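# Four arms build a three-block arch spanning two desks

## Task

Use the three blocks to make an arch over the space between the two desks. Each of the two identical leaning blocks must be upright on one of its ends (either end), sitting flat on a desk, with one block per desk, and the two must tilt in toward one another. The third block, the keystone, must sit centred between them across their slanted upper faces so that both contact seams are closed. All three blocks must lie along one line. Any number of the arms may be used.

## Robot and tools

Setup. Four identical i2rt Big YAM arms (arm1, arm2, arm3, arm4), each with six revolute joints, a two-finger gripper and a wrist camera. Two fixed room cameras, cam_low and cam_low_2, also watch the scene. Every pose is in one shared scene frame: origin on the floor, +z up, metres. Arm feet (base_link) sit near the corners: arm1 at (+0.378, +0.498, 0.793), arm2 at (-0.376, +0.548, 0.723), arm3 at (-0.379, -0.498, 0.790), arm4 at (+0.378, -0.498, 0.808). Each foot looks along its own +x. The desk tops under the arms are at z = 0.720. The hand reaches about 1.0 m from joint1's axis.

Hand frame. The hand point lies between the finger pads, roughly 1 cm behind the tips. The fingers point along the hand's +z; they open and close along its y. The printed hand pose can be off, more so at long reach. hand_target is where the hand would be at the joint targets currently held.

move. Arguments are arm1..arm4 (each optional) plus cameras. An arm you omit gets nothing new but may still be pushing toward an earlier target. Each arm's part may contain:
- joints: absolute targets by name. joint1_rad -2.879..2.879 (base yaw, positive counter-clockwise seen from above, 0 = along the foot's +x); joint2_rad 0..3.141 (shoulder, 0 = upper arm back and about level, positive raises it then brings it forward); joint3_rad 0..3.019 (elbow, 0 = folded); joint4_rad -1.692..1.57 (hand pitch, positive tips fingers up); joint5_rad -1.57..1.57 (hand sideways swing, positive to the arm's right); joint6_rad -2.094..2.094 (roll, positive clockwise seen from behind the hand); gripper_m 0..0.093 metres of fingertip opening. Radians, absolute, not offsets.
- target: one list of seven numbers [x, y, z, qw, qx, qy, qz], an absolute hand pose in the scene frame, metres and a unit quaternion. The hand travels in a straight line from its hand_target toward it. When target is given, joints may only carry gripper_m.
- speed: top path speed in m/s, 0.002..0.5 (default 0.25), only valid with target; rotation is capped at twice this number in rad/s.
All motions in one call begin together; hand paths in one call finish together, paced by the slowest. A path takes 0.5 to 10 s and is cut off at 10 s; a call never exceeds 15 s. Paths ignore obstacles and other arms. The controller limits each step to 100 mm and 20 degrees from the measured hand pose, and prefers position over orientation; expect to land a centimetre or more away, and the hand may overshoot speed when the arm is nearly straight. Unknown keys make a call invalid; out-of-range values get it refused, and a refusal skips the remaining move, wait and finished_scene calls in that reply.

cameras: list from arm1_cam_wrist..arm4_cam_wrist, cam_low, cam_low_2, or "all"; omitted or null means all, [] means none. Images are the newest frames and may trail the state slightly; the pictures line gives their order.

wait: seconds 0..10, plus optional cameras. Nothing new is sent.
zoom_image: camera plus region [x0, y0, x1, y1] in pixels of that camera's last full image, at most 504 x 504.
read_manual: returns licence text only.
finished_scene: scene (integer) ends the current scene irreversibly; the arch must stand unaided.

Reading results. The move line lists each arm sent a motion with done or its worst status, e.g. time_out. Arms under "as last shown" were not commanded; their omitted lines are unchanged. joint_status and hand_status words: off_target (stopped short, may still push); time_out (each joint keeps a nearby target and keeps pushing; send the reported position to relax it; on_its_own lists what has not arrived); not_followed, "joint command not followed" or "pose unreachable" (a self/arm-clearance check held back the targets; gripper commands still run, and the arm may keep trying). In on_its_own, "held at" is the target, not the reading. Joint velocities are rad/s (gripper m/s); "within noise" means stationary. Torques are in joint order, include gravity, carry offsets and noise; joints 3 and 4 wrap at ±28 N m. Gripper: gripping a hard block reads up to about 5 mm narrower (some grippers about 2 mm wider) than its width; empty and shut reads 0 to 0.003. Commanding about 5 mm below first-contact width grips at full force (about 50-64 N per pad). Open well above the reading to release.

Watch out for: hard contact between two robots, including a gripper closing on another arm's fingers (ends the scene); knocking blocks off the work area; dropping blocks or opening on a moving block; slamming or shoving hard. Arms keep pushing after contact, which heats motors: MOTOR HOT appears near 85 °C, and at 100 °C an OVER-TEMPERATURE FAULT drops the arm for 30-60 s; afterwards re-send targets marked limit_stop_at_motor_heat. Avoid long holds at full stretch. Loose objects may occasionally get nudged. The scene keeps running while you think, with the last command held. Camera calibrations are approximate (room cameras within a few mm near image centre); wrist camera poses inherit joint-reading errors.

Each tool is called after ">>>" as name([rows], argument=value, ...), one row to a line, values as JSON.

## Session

>>> move()

>>> zoom_image(camera="cam_low_2", region=[250, 220, 650, 420])

>>> zoom_image(camera="cam_low", region=[250, 200, 700, 450])

Scene clock: 0.00 s.
Joint torques (N m): no reading
Motor temperatures (°C): arm1=[26 22 22 23 23 20 19] | arm2=[25 22 26 21 22 24 22] | arm3=[29 21 23 20 20 19 20] | arm4=[26 21 25 19 21 20 23]
Heat: arm1: hottest joint1_rad 26 °C; arm2: hottest joint3_rad 26 °C; arm3: hottest joint1_rad 29 °C; arm4: hottest joint1_rad 26 °C.
Joint velocities: within noise
arm1.joint_positions: joint1_rad=+0.345 joint2_rad=+0.594 joint3_rad=+1.451 joint4_rad=-1.142 joint5_rad=-0.223 joint6_rad=-0.092 gripper_m=+0.09396
arm1.joint_status: not commanded
arm1.hand: x=+0.3091 y=+0.2772 z=+1.4129 quat_wxyz=(-0.372, -0.617, -0.506, +0.474) (m; scene frame)
arm1.hand_target: x=+0.3113 y=+0.2819 z=+1.4275 quat_wxyz=(-0.378, -0.608, -0.502, +0.486) (m; scene frame)
arm1.hand_status: not commanded
arm2.joint_positions: joint1_rad=-0.068 joint2_rad=+0.615 joint3_rad=+1.398 joint4_rad=-1.168 joint5_rad=-0.283 joint6_rad=+0.288 gripper_m=+0.09396
arm2.joint_status: not commanded
arm2.hand: x=-0.1788 y=+0.3871 z=+1.3047 quat_wxyz=(-0.558, -0.390, -0.730, +0.053) (m; scene frame)
arm2.hand_target: x=-0.1809 y=+0.3898 z=+1.3157 quat_wxyz=(-0.568, -0.385, -0.725, +0.057) (m; scene frame)
arm2.hand_status: not commanded
arm3.joint_positions: joint1_rad=+0.182 joint2_rad=+0.451 joint3_rad=+1.328 joint4_rad=-1.343 joint5_rad=-0.094 joint6_rad=+0.348 gripper_m=+0.09396
arm3.joint_status: not commanded
arm3.hand: x=-0.2874 y=-0.3491 z=+1.3304 quat_wxyz=(-0.396, +0.269, -0.807, -0.346) (m; scene frame)
arm3.hand_target: x=-0.2891 y=-0.3515 z=+1.3411 quat_wxyz=(-0.404, +0.268, -0.800, -0.352) (m; scene frame)
arm3.hand_status: not commanded
arm4.joint_positions: joint1_rad=-0.473 joint2_rad=+0.619 joint3_rad=+1.459 joint4_rad=-1.277 joint5_rad=-0.089 joint6_rad=-0.045 gripper_m=+0.09396
arm4.joint_status: not commanded
arm4.hand: x=+0.2857 y=-0.2863 z=+1.3940 quat_wxyz=(-0.288, +0.713, -0.449, -0.454) (m; scene frame)
arm4.hand_target: x=+0.2869 y=-0.2895 z=+1.4066 quat_wxyz=(-0.296, +0.707, -0.445, -0.463) (m; scene frame)
arm4.hand_status: not commanded
pictures: arm1_cam_wrist, arm2_cam_wrist, arm3_cam_wrist, arm4_cam_wrist, cam_low, cam_low_2
camera_calibration:
arm1_cam_wrist: T_world_to_cam=[[-0.979322, 0.201831, -0.0138829, 0.269089], [0.17125, 0.790489, -0.588049, 0.558543], [-0.107712, -0.578267, -0.808706, 1.45809], [0, 0, 0, 1]] pos_world=[0.324928, 0.347335, 1.51136]
arm2_cam_wrist: T_world_to_cam=[[-0.656907, -0.658749, -0.366774, 0.613599], [-0.450242, 0.732933, -0.509992, 0.312301], [0.604777, -0.16988, -0.778065, 1.30729], [0, 0, 0, 1]] pos_world=[-0.246929, 0.397394, 1.40148]
arm3_cam_wrist: T_world_to_cam=[[0.700606, -0.623994, -0.346095, 0.443699], [-0.711833, -0.577598, -0.399593, 0.128666], [0.0494399, 0.52632, -0.848848, 1.4506], [0, 0, 0, 1]] pos_world=[-0.290987, -0.412297, 1.43632]
arm4_cam_wrist: T_world_to_cam=[[0.905002, 0.425223, 0.0124736, -0.154519], [0.378225, -0.790863, -0.481125, 0.340053], [-0.194721, 0.440137, -0.876563, 1.52879], [0, 0, 0, 1]] pos_world=[0.30891, -0.338235, 1.50561]

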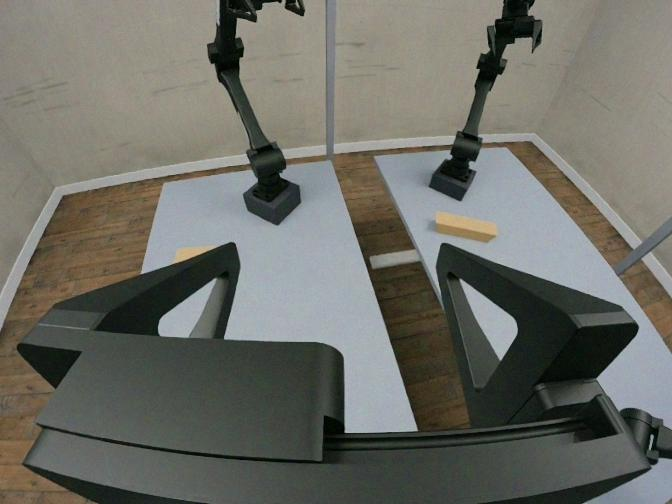

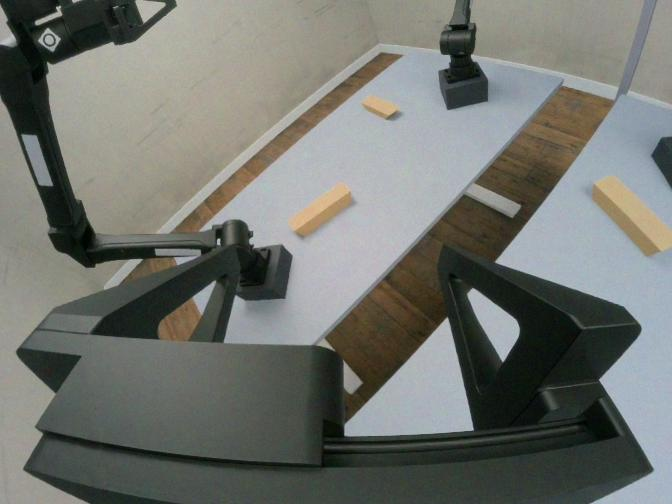

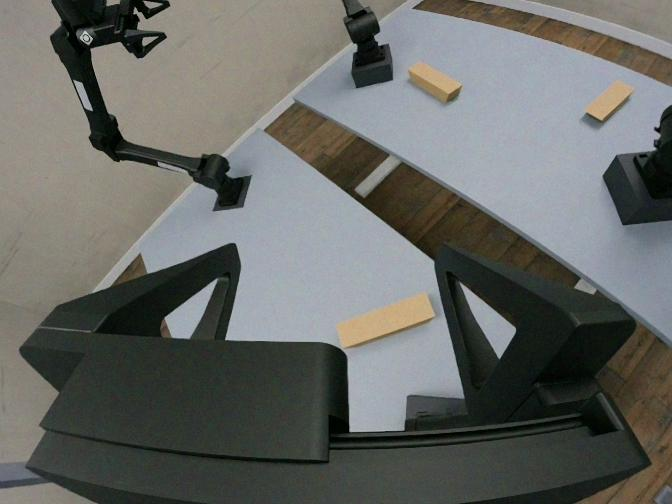

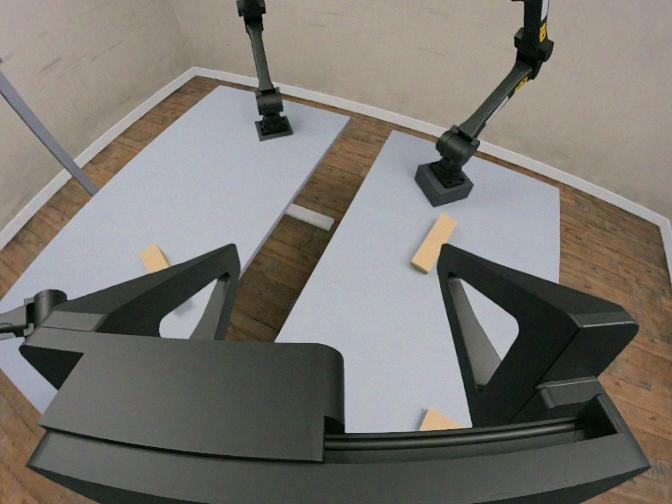

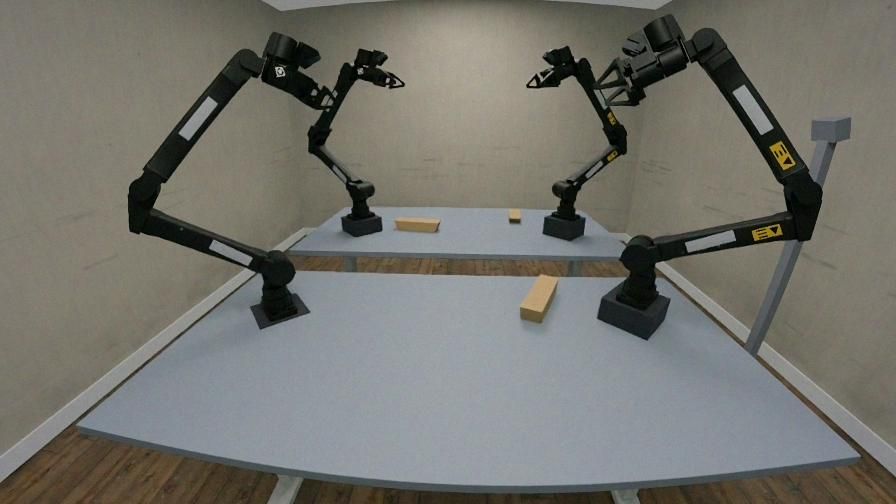

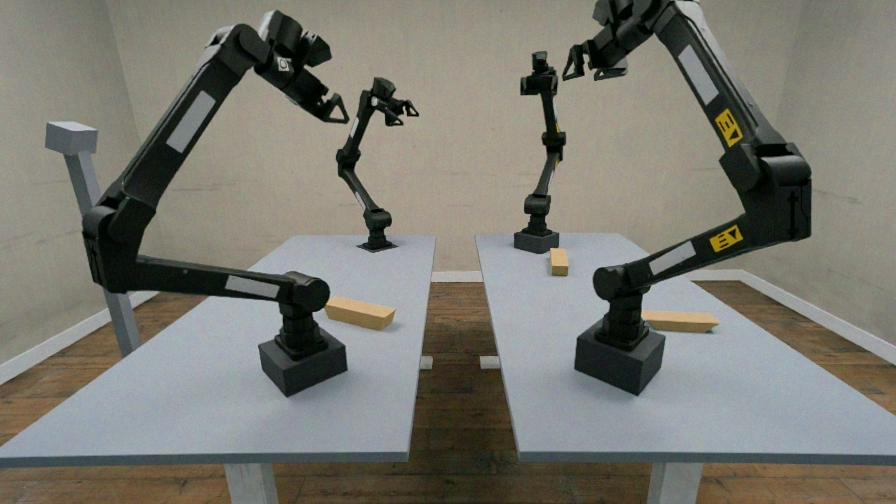

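Scaled by 1.260 from the camera's 896x504 image, which has a finer 1280x720 frame.

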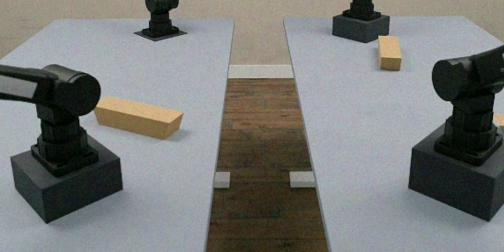

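Scaled by 1.120 from the camera's 896x504 image, which has a finer 1280x720 frame.

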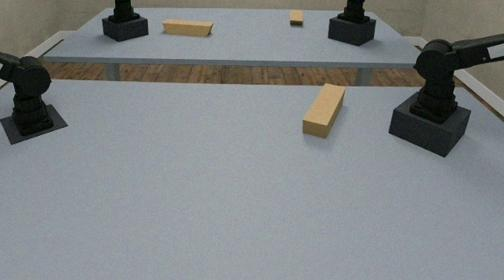

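>>> zoom_image(camera="cam_low_2", region=[315, 285, 405, 340])

>>> zoom_image(camera="cam_low_2", region=[630, 295, 730, 350])

>>> zoom_image(camera="cam_low_2", region=[530, 235, 590, 285])

>>> zoom_image(camera="cam_low", region=[380, 200, 540, 240])

>>> zoom_image(camera="cam_low", region=[500, 265, 580, 335])

>>> zoom_image(camera="arm3_cam_wrist", region=[380, 30, 672, 230])

>>> zoom_image(camera="arm2_cam_wrist", region=[270, 80, 672, 270])

Scaled by 5.600 from the camera's 896x504 image, which has a finer 1280x720 frame.

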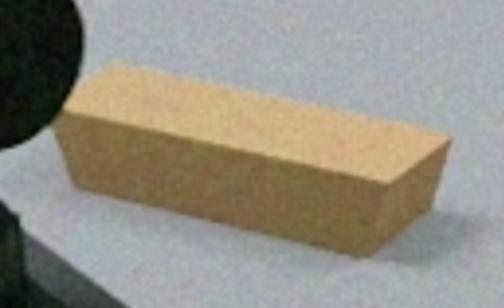

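Scaled by 5.040 from the camera's 896x504 image, which has a finer 1280x720 frame.

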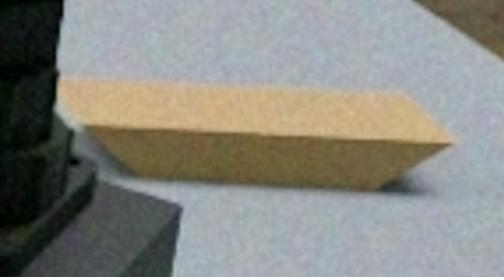

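Scaled by 8.400 from the camera's 896x504 image, which has a finer 1280x720 frame.

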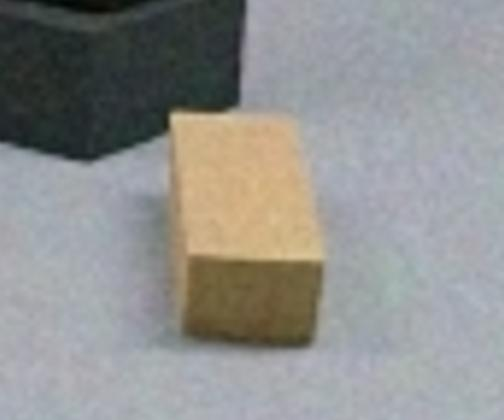

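Scaled by 3.150 from the camera's 896x504 image, which has a finer 1280x720 frame.

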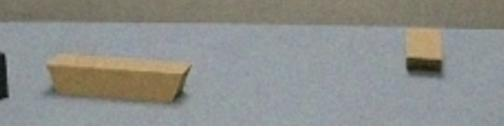

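Scaled by 6.300 from the camera's 896x504 image, which has a finer 1280x720 frame.

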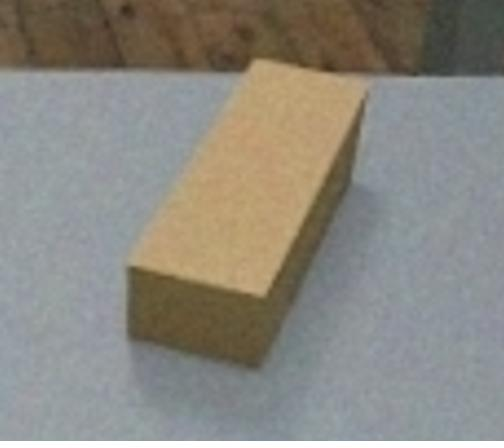

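Scaled by 1.726 from the camera's 672x504 image, which has a finer 960x720 frame.

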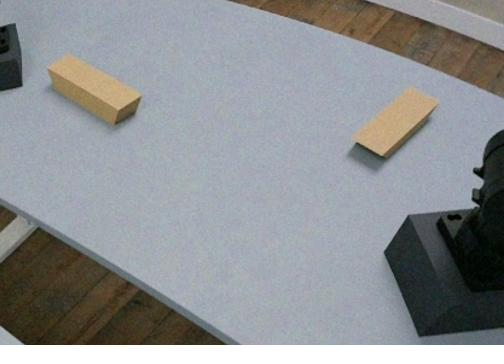

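Scaled by 1.254 from the camera's 672x504 image, which has a finer 960x720 frame.

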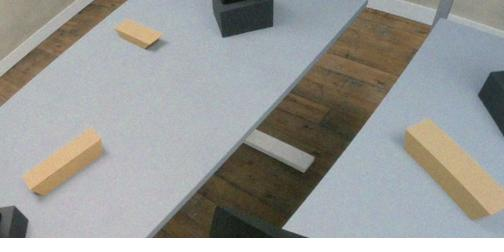

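>>> move(arm1={"target": [0.434, 0.259, 0.86, 0.0264, 0.749, 0.6626, -0.0142], "speed": 0.4}, arm3={"target": [-0.3285, -0.2223, 0.86, -0.0012, 0.2207, 0.9754, 0.03], "speed": 0.4}, arm4={"target": [0.641, -0.287, 0.85, 0, 0.0637, 0.998, 0], "speed": 0.4}, arm2={"joints": {"joint1_rad": 0.579, "joint2_rad": 1.255, "joint3_rad": 1.299, "joint4_rad": -1.127, "joint5_rad": 1.174, "joint6_rad": 1.05}})

>>> zoom_image(camera="arm1_cam_wrist", region=[168, 100, 504, 504])

>>> zoom_image(camera="arm3_cam_wrist", region=[168, 100, 504, 504])

>>> zoom_image(camera="arm4_cam_wrist", region=[168, 100, 504, 504])

Scene clock: 24.20 s.
Joint torques (N m): arm1=[1.26 -2.67 9.54 0.54 -0.13 0.04] | arm2=[-0.62 -8.53 10.62 0.87 0.78 0.09] | arm3=[-0.38 -3.9 7.02 0.14 -0.07 0.3] | arm4=[1.14 -9.23 9.84 0.85 0.15 0.13]
Motor temperatures (°C): arm1=[26 22 25 23 23 20 19] | arm2=[25 22 30 21 22 24 22] | arm3=[29 21 24 20 20 19 20] | arm4=[26 21 27 19 21 20 23]
Heat: arm1: hottest joint1_rad 26 °C; arm2: hottest joint3_rad 30 °C; arm3: hottest joint1_rad 29 °C; arm4: hottest joint3_rad 27 °C.
move: arm1 done; arm2 done; arm3 off_target; arm4 off_target
Joint velocities: within noise
arm1.joint_positions: joint1_rad=+1.019 joint2_rad=+1.045 joint3_rad=+0.562 joint4_rad=-1.031 joint5_rad=+0.004 joint6_rad=+0.344 gripper_m=+0.09396
arm1.joint_status: not commanded
arm1.hand: x=+0.4302 y=+0.2610 z=+0.8633 quat_wxyz=(-0.026, -0.748, -0.662, +0.014) (m; scene frame)
arm1.hand_target: x=+0.4346 y=+0.2599 z=+0.8613 quat_wxyz=(-0.028, -0.747, -0.664, +0.013) (m; scene frame)
arm1.hand_status: done (0.005 m and 0.0 deg from the pose sent, 0.567 m and 71.1 deg at the start)
arm2.joint_positions: joint1_rad=+0.576 joint2_rad=+1.257 joint3_rad=+1.292 joint4_rad=-1.136 joint5_rad=+1.162 joint6_rad=+1.027 gripper_m=+0.09398
arm2.joint_status: all done
arm2.hand: x=-0.0069 y=+0.2931 z=+1.1167 quat_wxyz=(-0.380, -0.584, -0.581, +0.421) (m; scene frame)
arm2.hand_target: x=-0.0049 y=+0.2937 z=+1.1219 quat_wxyz=(-0.390, -0.590, -0.572, +0.416) (m; scene frame)
arm2.hand_status: not commanded
arm3.joint_positions: joint1_rad=+0.659 joint2_rad=+1.151 joint3_rad=+0.649 joint4_rad=-1.006 joint5_rad=+0.004 joint6_rad=+1.821 gripper_m=+0.09396
arm3.joint_status: not commanded
arm3.hand: x=-0.3330 y=-0.2219 z=+0.8653 quat_wxyz=(+0.000, -0.203, -0.979, -0.032) (m; scene frame)
arm3.hand_target: x=-0.3296 y=-0.2226 z=+0.8612 quat_wxyz=(+0.002, -0.217, -0.976, -0.030) (m; scene frame)
arm3.hand_status: off_target (0.007 m and 2.1 deg from the pose sent, 0.489 m and 85.0 deg at the start)
arm4.joint_positions: joint1_rad=-1.704 joint2_rad=+1.401 joint3_rad=+0.738 joint4_rad=-0.958 joint5_rad=-0.012 joint6_rad=+0.785 gripper_m=+0.09397
arm4.joint_status: not commanded
arm4.hand: x=+0.6193 y=-0.2986 z=+0.8425 quat_wxyz=(+0.023, -0.050, -0.998, +0.013) (m; scene frame)
arm4.hand_target: x=+0.6384 y=-0.2873 z=+0.8516 quat_wxyz=(+0.005, -0.061, -0.998, -0.001) (m; scene frame)
arm4.hand_status: off_target (0.026 m and 3.3 deg from the pose sent, 0.650 m and 132.5 deg at the start)
pictures: arm1_cam_wrist, arm2_cam_wrist, arm3_cam_wrist, arm4_cam_wrist, cam_low, cam_low_2
camera_calibration:
arm1_cam_wrist: T_world_to_cam=[[-0.987864, 0.150034, -0.0401917, 0.423113], [0.100309, 0.8138, 0.572422, -0.749993], [0.118591, 0.561444, -0.818973, 0.631309], [0, 0, 0, 1]] pos_world=[0.418341, 0.192419, 0.963344]
arm2_cam_wrist: T_world_to_cam=[[-0.996341, 0.0776616, 0.035693, -0.0719636], [0.0409366, 0.800187, -0.598352, 0.445056], [-0.07503, -0.594701, -0.800438, 1.18601], [0, 0, 0, 1]] pos_world=[-0.000932965, 0.354783, 1.2182]
arm3_cam_wrist: T_world_to_cam=[[-0.403325, -0.913554, -0.0524339, -0.291948], [-0.744954, 0.294534, 0.598577, -0.697414], [-0.531388, 0.280482, -0.799348, 0.700228], [0, 0, 0, 1]] pos_world=[-0.265197, -0.257699, 0.961873]
arm4_cam_wrist: T_world_to_cam=[[-0.0936963, -0.994963, 0.0356359, -0.269364], [-0.773745, 0.0952954, 0.626289, -0.0161419], [-0.62653, 0.0311079, -0.778776, 1.17874], [0, 0, 0, 1]] pos_world=[0.700789, -0.303137, 0.937684]

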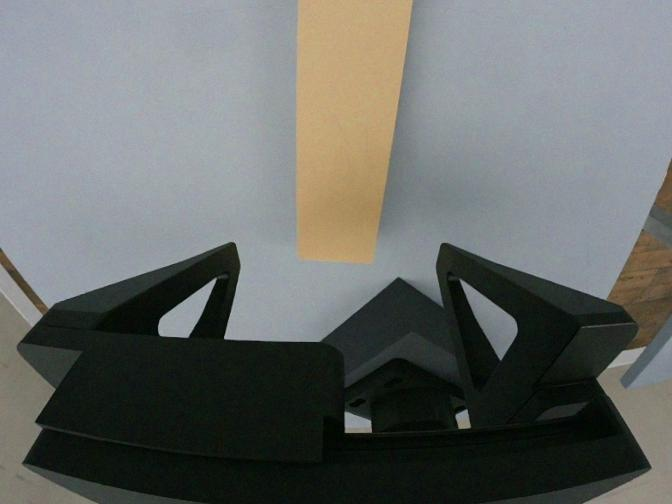

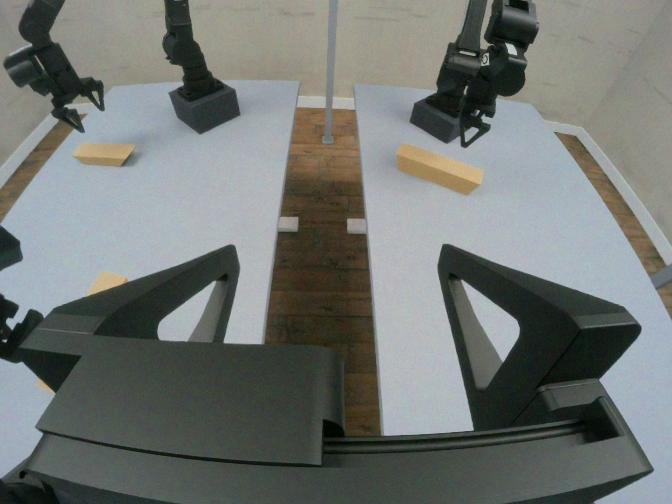

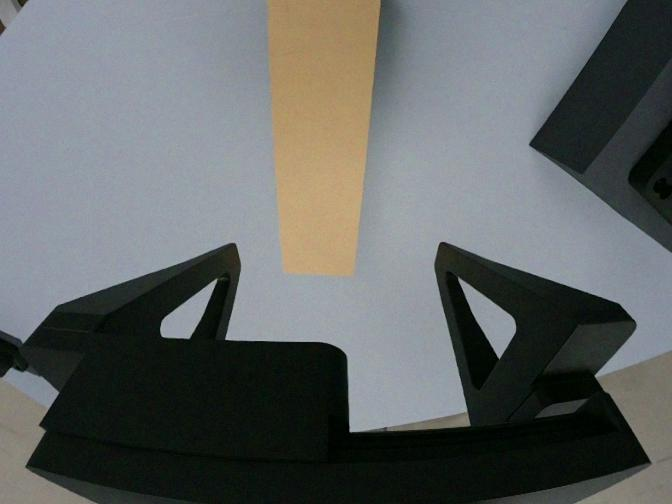

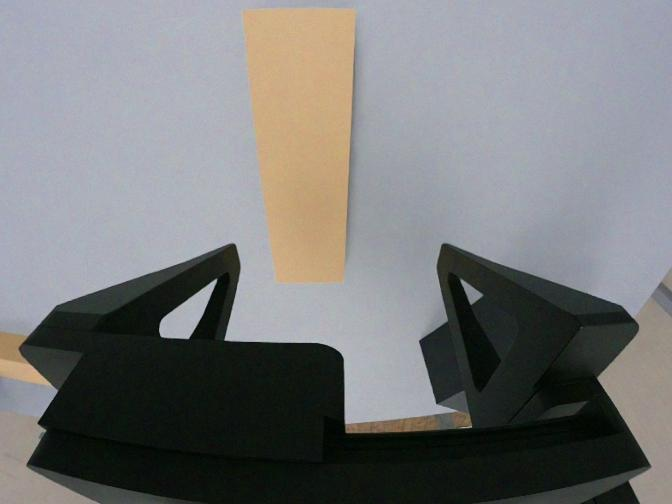

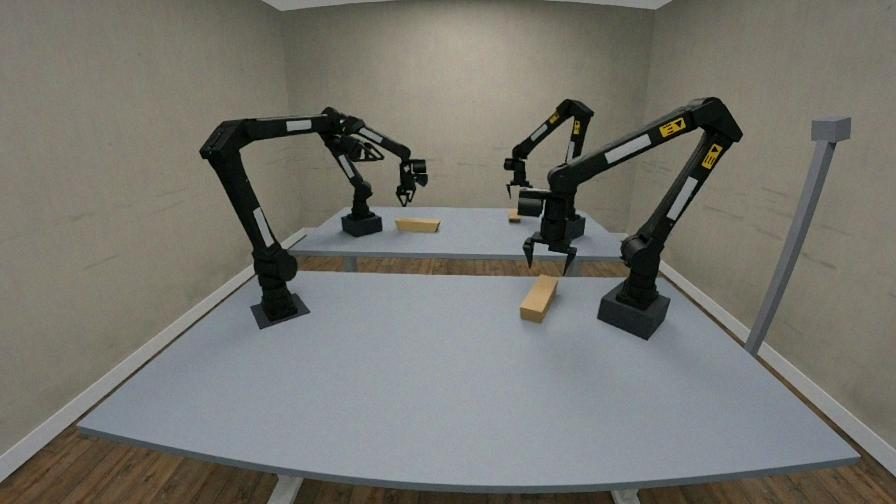

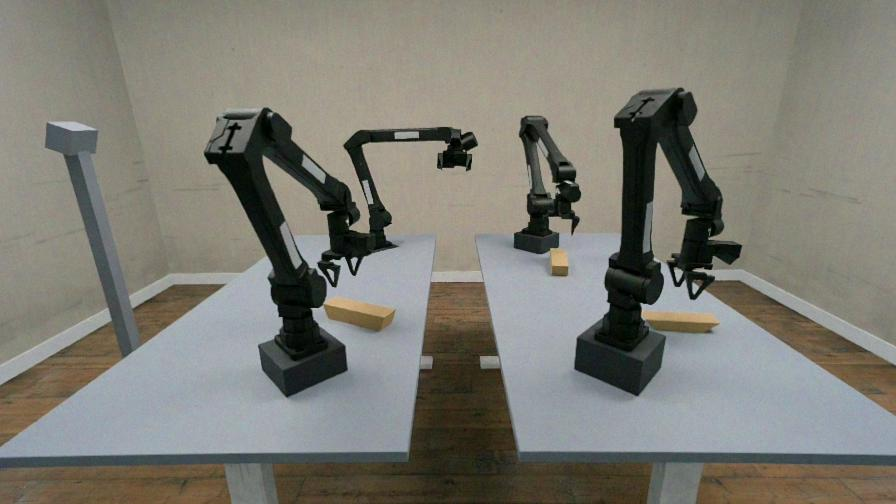

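Scaled by 1.248 from the camera's 672x504 image, which has a finer 960x720 frame.

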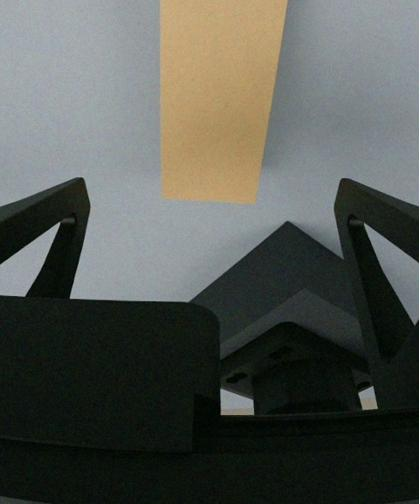

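Scaled by 1.248 from the camera's 672x504 image, which has a finer 960x720 frame.

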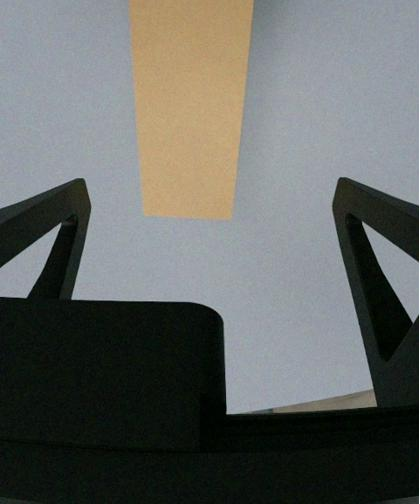

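Scaled by 1.248 from the camera's 672x504 image, which has a finer 960x720 frame.

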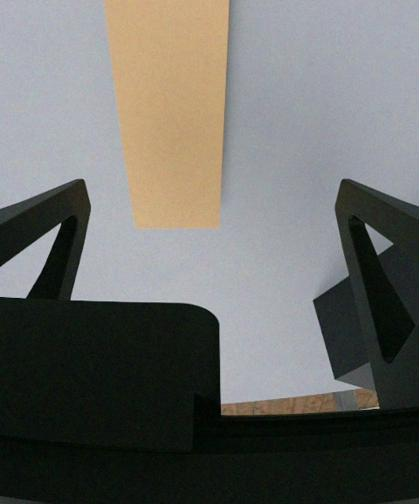

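>>> move(arm1={"target": [0.4292, 0.2525, 0.752, 0.0264, 0.7694, 0.6388, -0.0142], "speed": 0.12}, arm3={"target": [-0.3325, -0.2064, 0.805, -0.0026, 0.2419, 0.9703, 0.03], "speed": 0.12}, arm4={"target": [0.6394, -0.2652, 0.795, 0, 0.0637, 0.998, 0], "speed": 0.12})

>>> zoom_image(camera="arm4_cam_wrist", region=[168, 100, 504, 504])

>>> zoom_image(camera="arm3_cam_wrist", region=[168, 100, 504, 504])

Scene clock: 37.27 s.
Joint torques (N m): arm1=[-0.91 -4.07 6.15 0.55 0.04 0.03] | arm2=[-0.67 -8.53 10.61 0.83 0.74 0.11] | arm3=[1.14 -5.3 5.9 0.14 -0.01 0.27] | arm4=[2.78 -10.4 7.17 0.95 0.16 0.12]
Motor temperatures (°C): arm1=[26 22 26 23 23 20 19] | arm2=[25 23 33 21 23 24 22] | arm3=[28 21 25 20 20 19 20] | arm4=[26 21 31 19 21 20 23]
Heat: arm1: hottest joint1_rad 26 °C; arm2: hottest joint3_rad 33 °C; arm3: hottest joint1_rad 28 °C; arm4: hottest joint3_rad 31 °C.
move: arm1 done; arm3 done; arm4 off_target
Joint velocities: within noise
arm1.joint_positions: joint1_rad=+1.019 joint2_rad=+1.367 joint3_rad=+0.425 joint4_rad=-0.571 joint5_rad=+0.004 joint6_rad=+0.385 gripper_m=+0.09396
arm1.joint_status: not commanded
arm1.hand: x=+0.4325 y=+0.2528 z=+0.7550 quat_wxyz=(-0.027, -0.762, -0.647, +0.014) (m; scene frame)
arm1.hand_target: x=+0.4292 y=+0.2526 z=+0.7521 quat_wxyz=(-0.026, -0.769, -0.638, +0.014) (m; scene frame)
arm1.hand_status: done (0.004 m and 1.3 deg from the pose sent, 0.112 m and 3.6 deg at the start)
arm2: as last shown
arm3.joint_positions: joint1_rad=+0.659 joint2_rad=+1.314 joint3_rad=+0.604 joint4_rad=-0.794 joint5_rad=+0.004 joint6_rad=+1.891 gripper_m=+0.09396
arm3.joint_status: not commanded
arm3.hand: x=-0.3303 y=-0.2045 z=+0.8101 quat_wxyz=(+0.001, -0.237, -0.971, -0.034) (m; scene frame)
arm3.hand_target: x=-0.3325 y=-0.2065 z=+0.8051 quat_wxyz=(+0.003, -0.242, -0.970, -0.030) (m; scene frame)
arm3.hand_status: done (0.006 m and 0.7 deg from the pose sent, 0.062 m and 4.6 deg at the start)
arm4.joint_positions: joint1_rad=-1.673 joint2_rad=+1.551 joint3_rad=+0.738 joint4_rad=-0.775 joint5_rad=-0.003 joint6_rad=+0.842 gripper_m=+0.09397
arm4.joint_status: not commanded
arm4.hand: x=+0.6344 y=-0.2747 z=+0.7952 quat_wxyz=(+0.007, -0.063, -0.998, +0.005) (m; scene frame)
arm4.hand_target: x=+0.6393 y=-0.2654 z=+0.7951 quat_wxyz=(+0.000, -0.063, -0.998, +0.000) (m; scene frame)
arm4.hand_status: off_target (0.011 m and 1.0 deg from the pose sent, 0.061 m and 3.3 deg at the start)
pictures: arm1_cam_wrist, arm2_cam_wrist, arm3_cam_wrist, arm4_cam_wrist, cam_low, cam_low_2
camera_calibration:
arm1_cam_wrist: T_world_to_cam=[[-0.980707, 0.19067, -0.0431156, 0.411268], [0.132267, 0.809625, 0.571851, -0.693788], [0.143942, 0.555115, -0.819224, 0.537783], [0, 0, 0, 1]] pos_world=[0.417689, 0.18476, 0.85504]
arm2_cam_wrist: T_world_to_cam=[[-0.996341, 0.0776616, 0.035693, -0.0719636], [0.0409366, 0.800187, -0.598352, 0.445056], [-0.07503, -0.594701, -0.800438, 1.18601], [0, 0, 0, 1]] pos_world=[-0.000932965, 0.354783, 1.2182]
arm3_cam_wrist: T_world_to_cam=[[-0.466848, -0.882652, -0.054574, -0.290786], [-0.720099, 0.343598, 0.602825, -0.652657], [-0.513333, 0.320726, -0.796005, 0.664204], [0, 0, 0, 1]] pos_world=[-0.264773, -0.245438, 0.906278]
arm4_cam_wrist: T_world_to_cam=[[-0.11952, -0.992635, 0.0197745, -0.212784], [-0.79093, 0.107235, 0.602438, 0.0559473], [-0.600121, 0.0563632, -0.797921, 1.15603], [0, 0, 0, 1]] pos_world=[0.712578, -0.282374, 0.892926]

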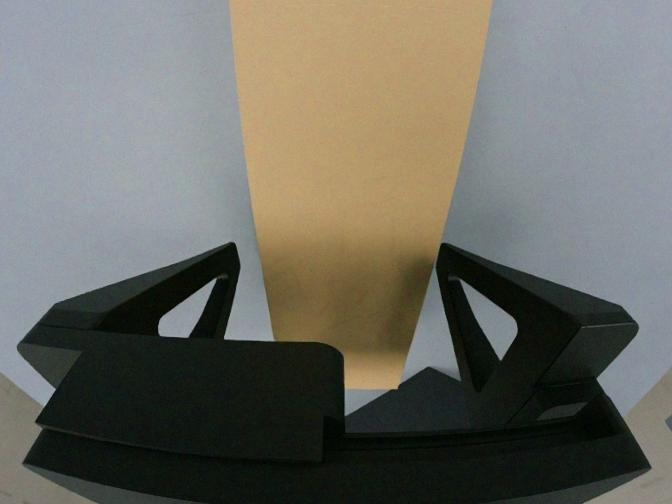

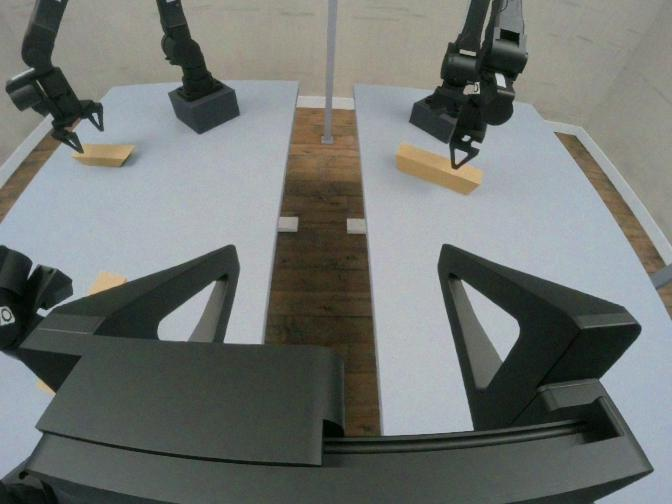

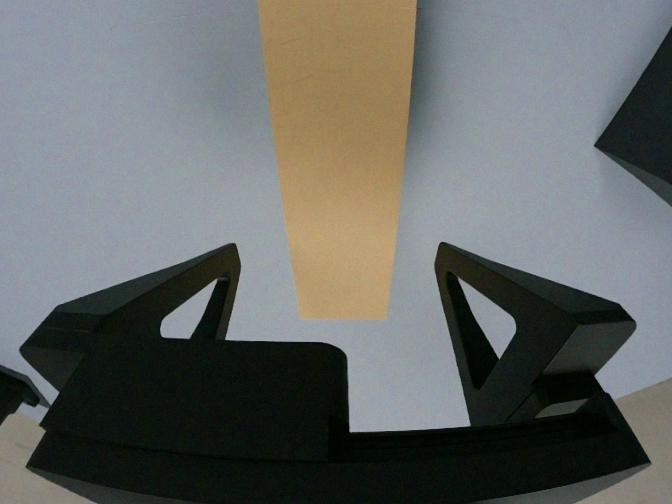

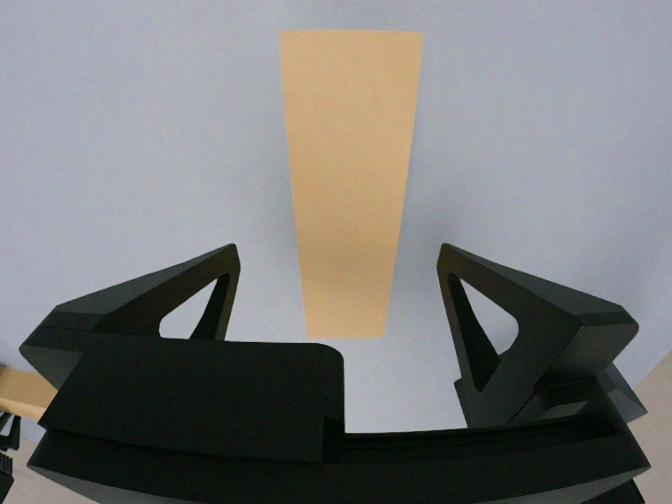

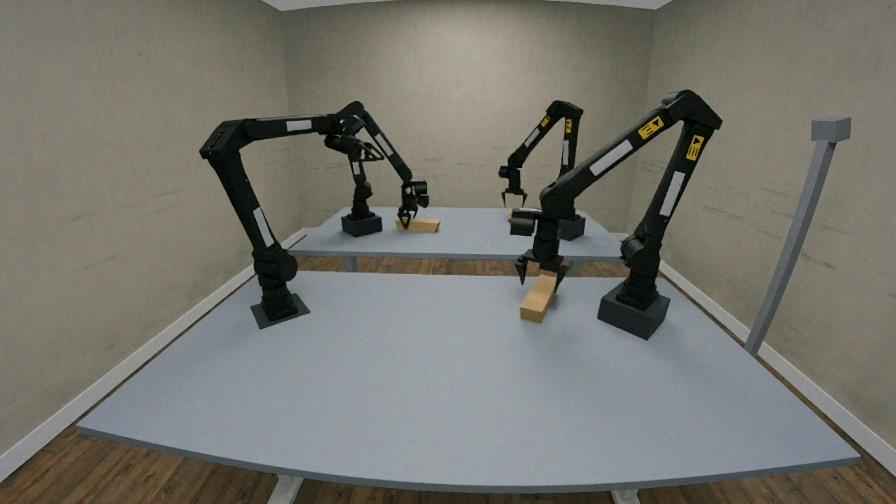

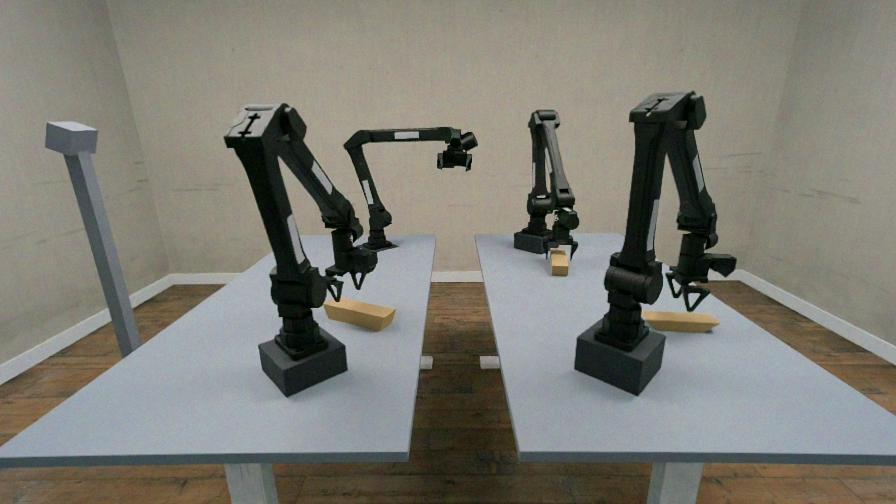

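Scaled by 1.248 from the camera's 672x504 image, which has a finer 960x720 frame.

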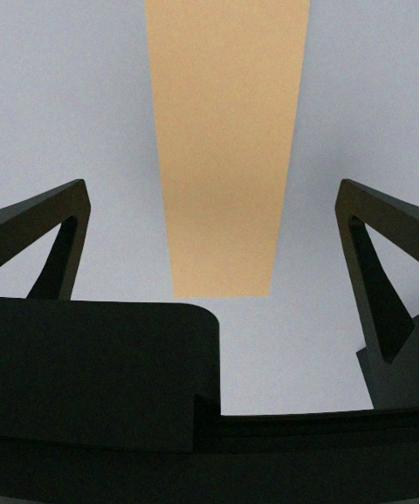

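Scaled by 1.248 from the camera's 672x504 image, which has a finer 960x720 frame.

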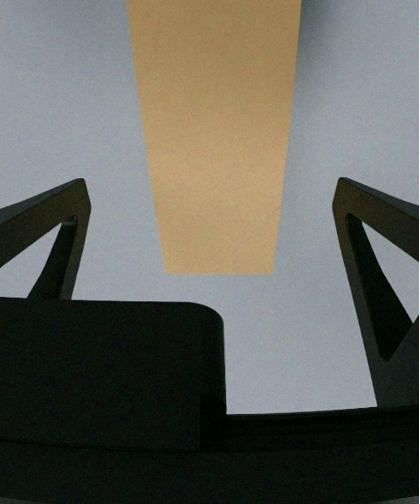

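>>> move(arm1={"joints": {"gripper_m": 0.048}}, arm3={"target": [-0.3392, -0.205, 0.748, -0.0026, 0.2317, 0.9728, 0.03], "speed": 0.12}, arm4={"target": [0.621, -0.273, 0.741, 0, 0.0637, 0.998, 0], "speed": 0.12})

>>> zoom_image(camera="arm4_cam_wrist", region=[168, 100, 504, 504])

>>> zoom_image(camera="arm3_cam_wrist", region=[168, 100, 504, 504])

>>> zoom_image(camera="arm1_cam_wrist", region=[168, 100, 504, 504])

Scene clock: 45.53 s.
Joint torques (N m): arm1=[-0.97 -4.13 6.13 0.53 -0.04 0.02] | arm2=[-0.85 -8.53 10.66 0.88 0.79 0.11] | arm3=[2.26 -5.89 4.7 0.25 0.02 0.3] | arm4=[2.78 -10.64 5.2 0.99 0.15 0.13]
Motor temperatures (°C): arm1=[26 22 26 23 23 20 19] | arm2=[25 23 34 21 23 24 22] | arm3=[28 21 25 20 20 19 20] | arm4=[26 21 31 19 21 20 23]
Heat: arm1: hottest joint1_rad 26 °C; arm2: hottest joint3_rad 34 °C; arm3: hottest joint1_rad 28 °C; arm4: hottest joint3_rad 31 °C.
move: arm1 off_target; arm3 done; arm4 done
Joint velocities: within noise
arm1.joint_positions: joint1_rad=+1.018 joint2_rad=+1.368 joint3_rad=+0.425 joint4_rad=-0.570 joint5_rad=+0.013 joint6_rad=+0.393 gripper_m=+0.05896
arm1.joint_status: gripper_m off_target (ended at +0.05900, target +0.04800)
arm1.hand: x=+0.4308 y=+0.2521 z=+0.7549 quat_wxyz=(-0.026, -0.765, -0.643, +0.018) (m; scene frame)
arm1.hand_target: x=+0.4281 y=+0.2521 z=+0.7521 quat_wxyz=(-0.025, -0.771, -0.636, +0.017) (m; scene frame)
arm1.hand_status: not commanded
arm2: as last shown
arm3.joint_positions: joint1_rad=+0.672 joint2_rad=+1.476 joint3_rad=+0.546 joint4_rad=-0.573 joint5_rad=+0.004 joint6_rad=+1.899 gripper_m=+0.09396
arm3.joint_status: not commanded
arm3.hand: x=-0.3340 y=-0.2031 z=+0.7526 quat_wxyz=(+0.002, -0.235, -0.971, -0.034) (m; scene frame)
arm3.hand_target: x=-0.3390 y=-0.2049 z=+0.7483 quat_wxyz=(+0.003, -0.234, -0.972, -0.031) (m; scene frame)
arm3.hand_status: done (0.007 m and 0.6 deg from the pose sent, 0.063 m and 0.8 deg at the start)
arm4.joint_positions: joint1_rad=-1.653 joint2_rad=+1.656 joint3_rad=+0.661 joint4_rad=-0.584 joint5_rad=-0.003 joint6_rad=+0.862 gripper_m=+0.09397
arm4.joint_status: not commanded
arm4.hand: x=+0.6205 y=-0.2781 z=+0.7439 quat_wxyz=(+0.004, -0.063, -0.998, +0.002) (m; scene frame)
arm4.hand_target: x=+0.6208 y=-0.2731 z=+0.7411 quat_wxyz=(+0.000, -0.063, -0.998, +0.000) (m; scene frame)
arm4.hand_status: done (0.006 m and 0.5 deg from the pose sent, 0.056 m and 1.0 deg at the start)
pictures: arm1_cam_wrist, arm2_cam_wrist, arm3_cam_wrist, arm4_cam_wrist, cam_low, cam_low_2
camera_calibration:
arm1_cam_wrist: T_world_to_cam=[[-0.979203, 0.199719, -0.0356992, 0.401126], [0.144511, 0.810087, 0.568221, -0.695586], [0.142404, 0.551244, -0.822101, 0.542243], [0, 0, 0, 1]] pos_world=[0.416085, 0.184464, 0.855345]
arm2_cam_wrist: T_world_to_cam=[[-0.996341, 0.0776616, 0.035693, -0.0719636], [0.0409366, 0.800187, -0.598352, 0.445056], [-0.07503, -0.594701, -0.800438, 1.18601], [0, 0, 0, 1]] pos_world=[-0.000932965, 0.354783, 1.2182]
arm3_cam_wrist: T_world_to_cam=[[-0.462152, -0.885105, -0.0548166, -0.293194], [-0.721632, 0.339429, 0.603353, -0.622976], [-0.515425, 0.318398, -0.795588, 0.61461], [0, 0, 0, 1]] pos_world=[-0.268275, -0.243743, 0.848779]
arm4_cam_wrist: T_world_to_cam=[[-0.119762, -0.992722, 0.0126785, -0.211481], [-0.795448, 0.103589, 0.597103, 0.082091], [-0.594071, 0.0614251, -0.802064, 1.10761], [0, 0, 0, 1]] pos_world=[0.69797, -0.286481, 0.842039]

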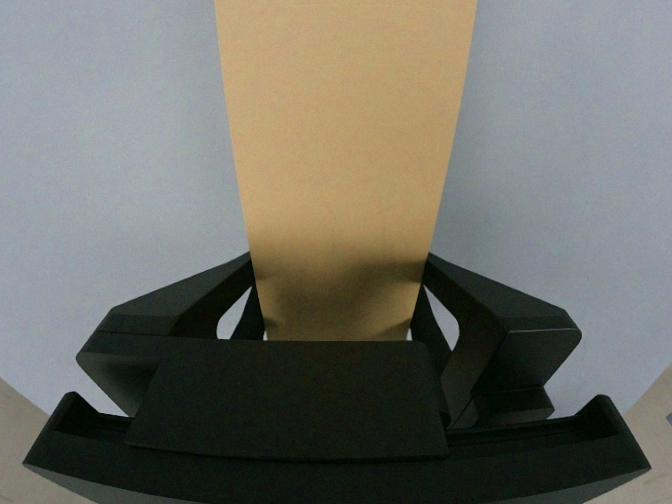

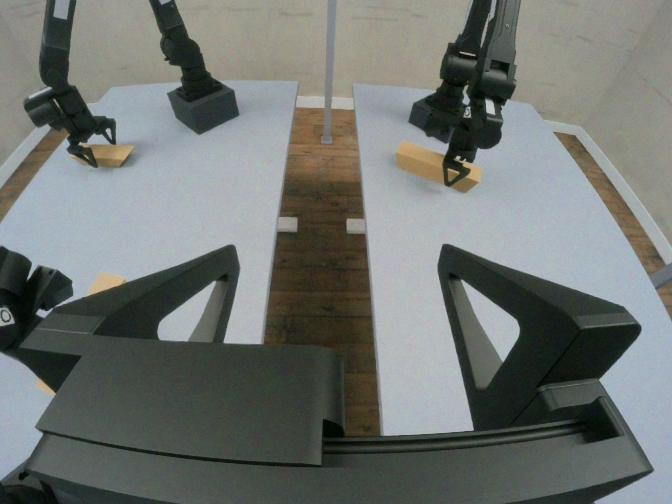

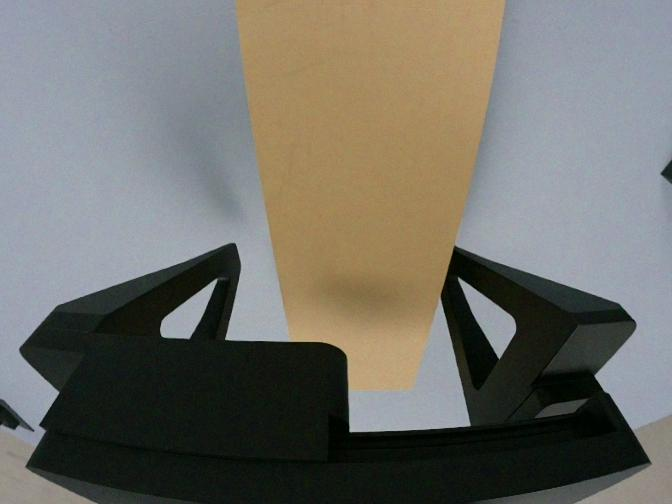

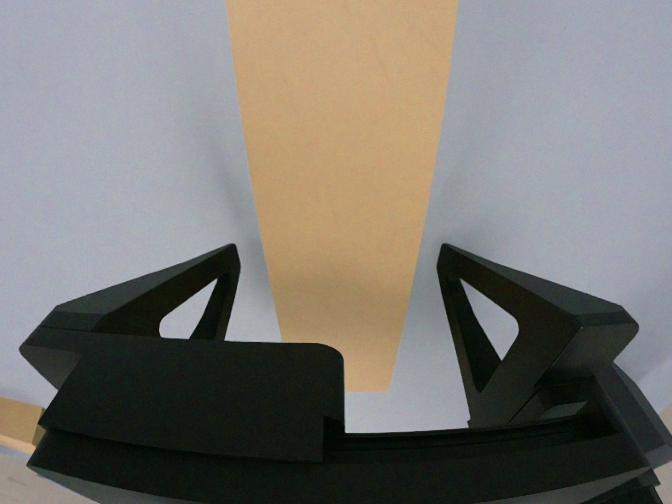

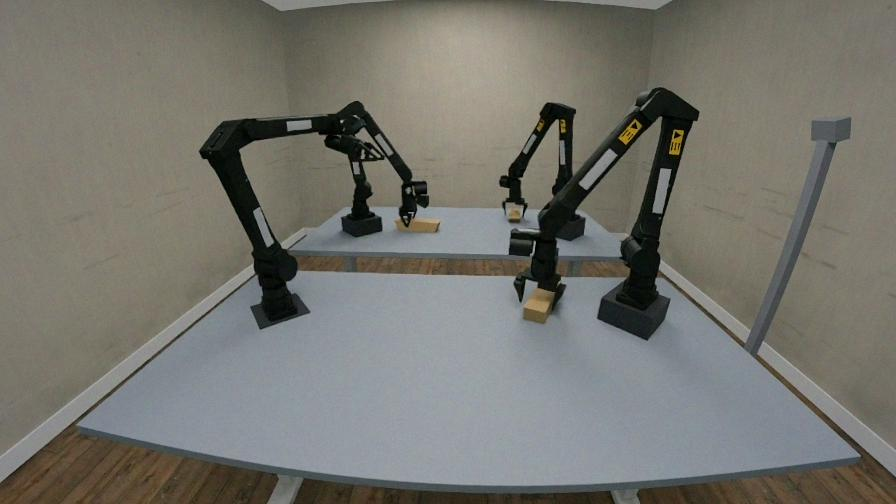

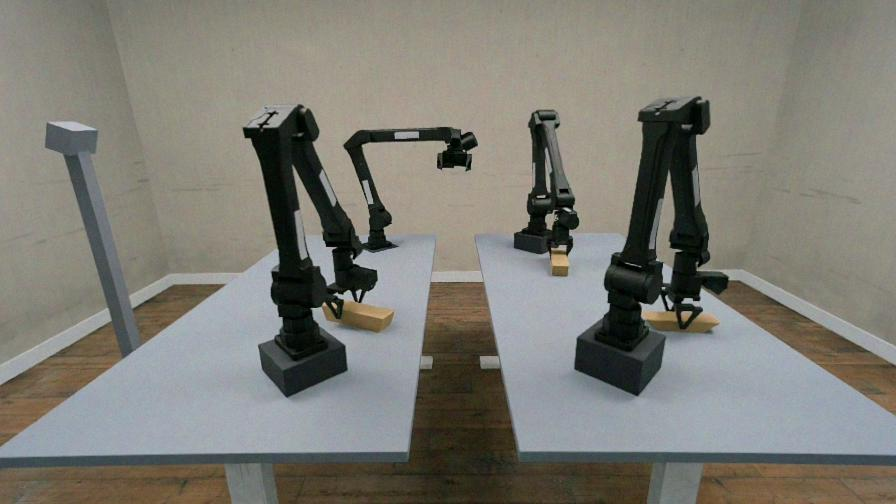

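Scaled by 1.248 from the camera's 672x504 image, which has a finer 960x720 frame.

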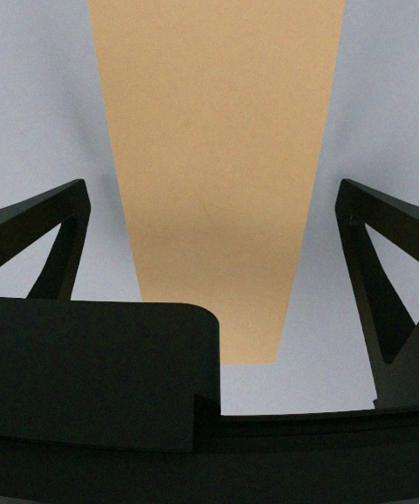

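Scaled by 1.248 from the camera's 672x504 image, which has a finer 960x720 frame.

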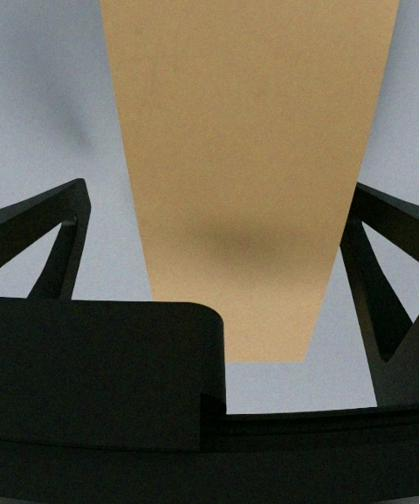

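Scaled by 1.248 from the camera's 672x504 image, which has a finer 960x720 frame.

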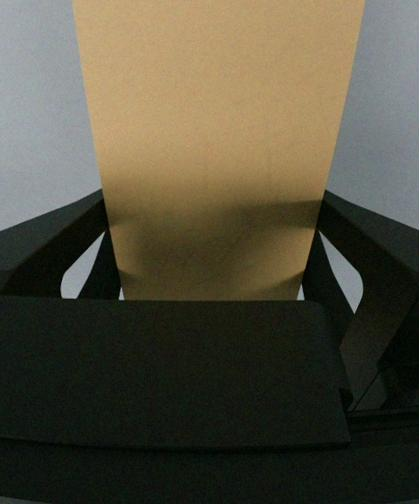

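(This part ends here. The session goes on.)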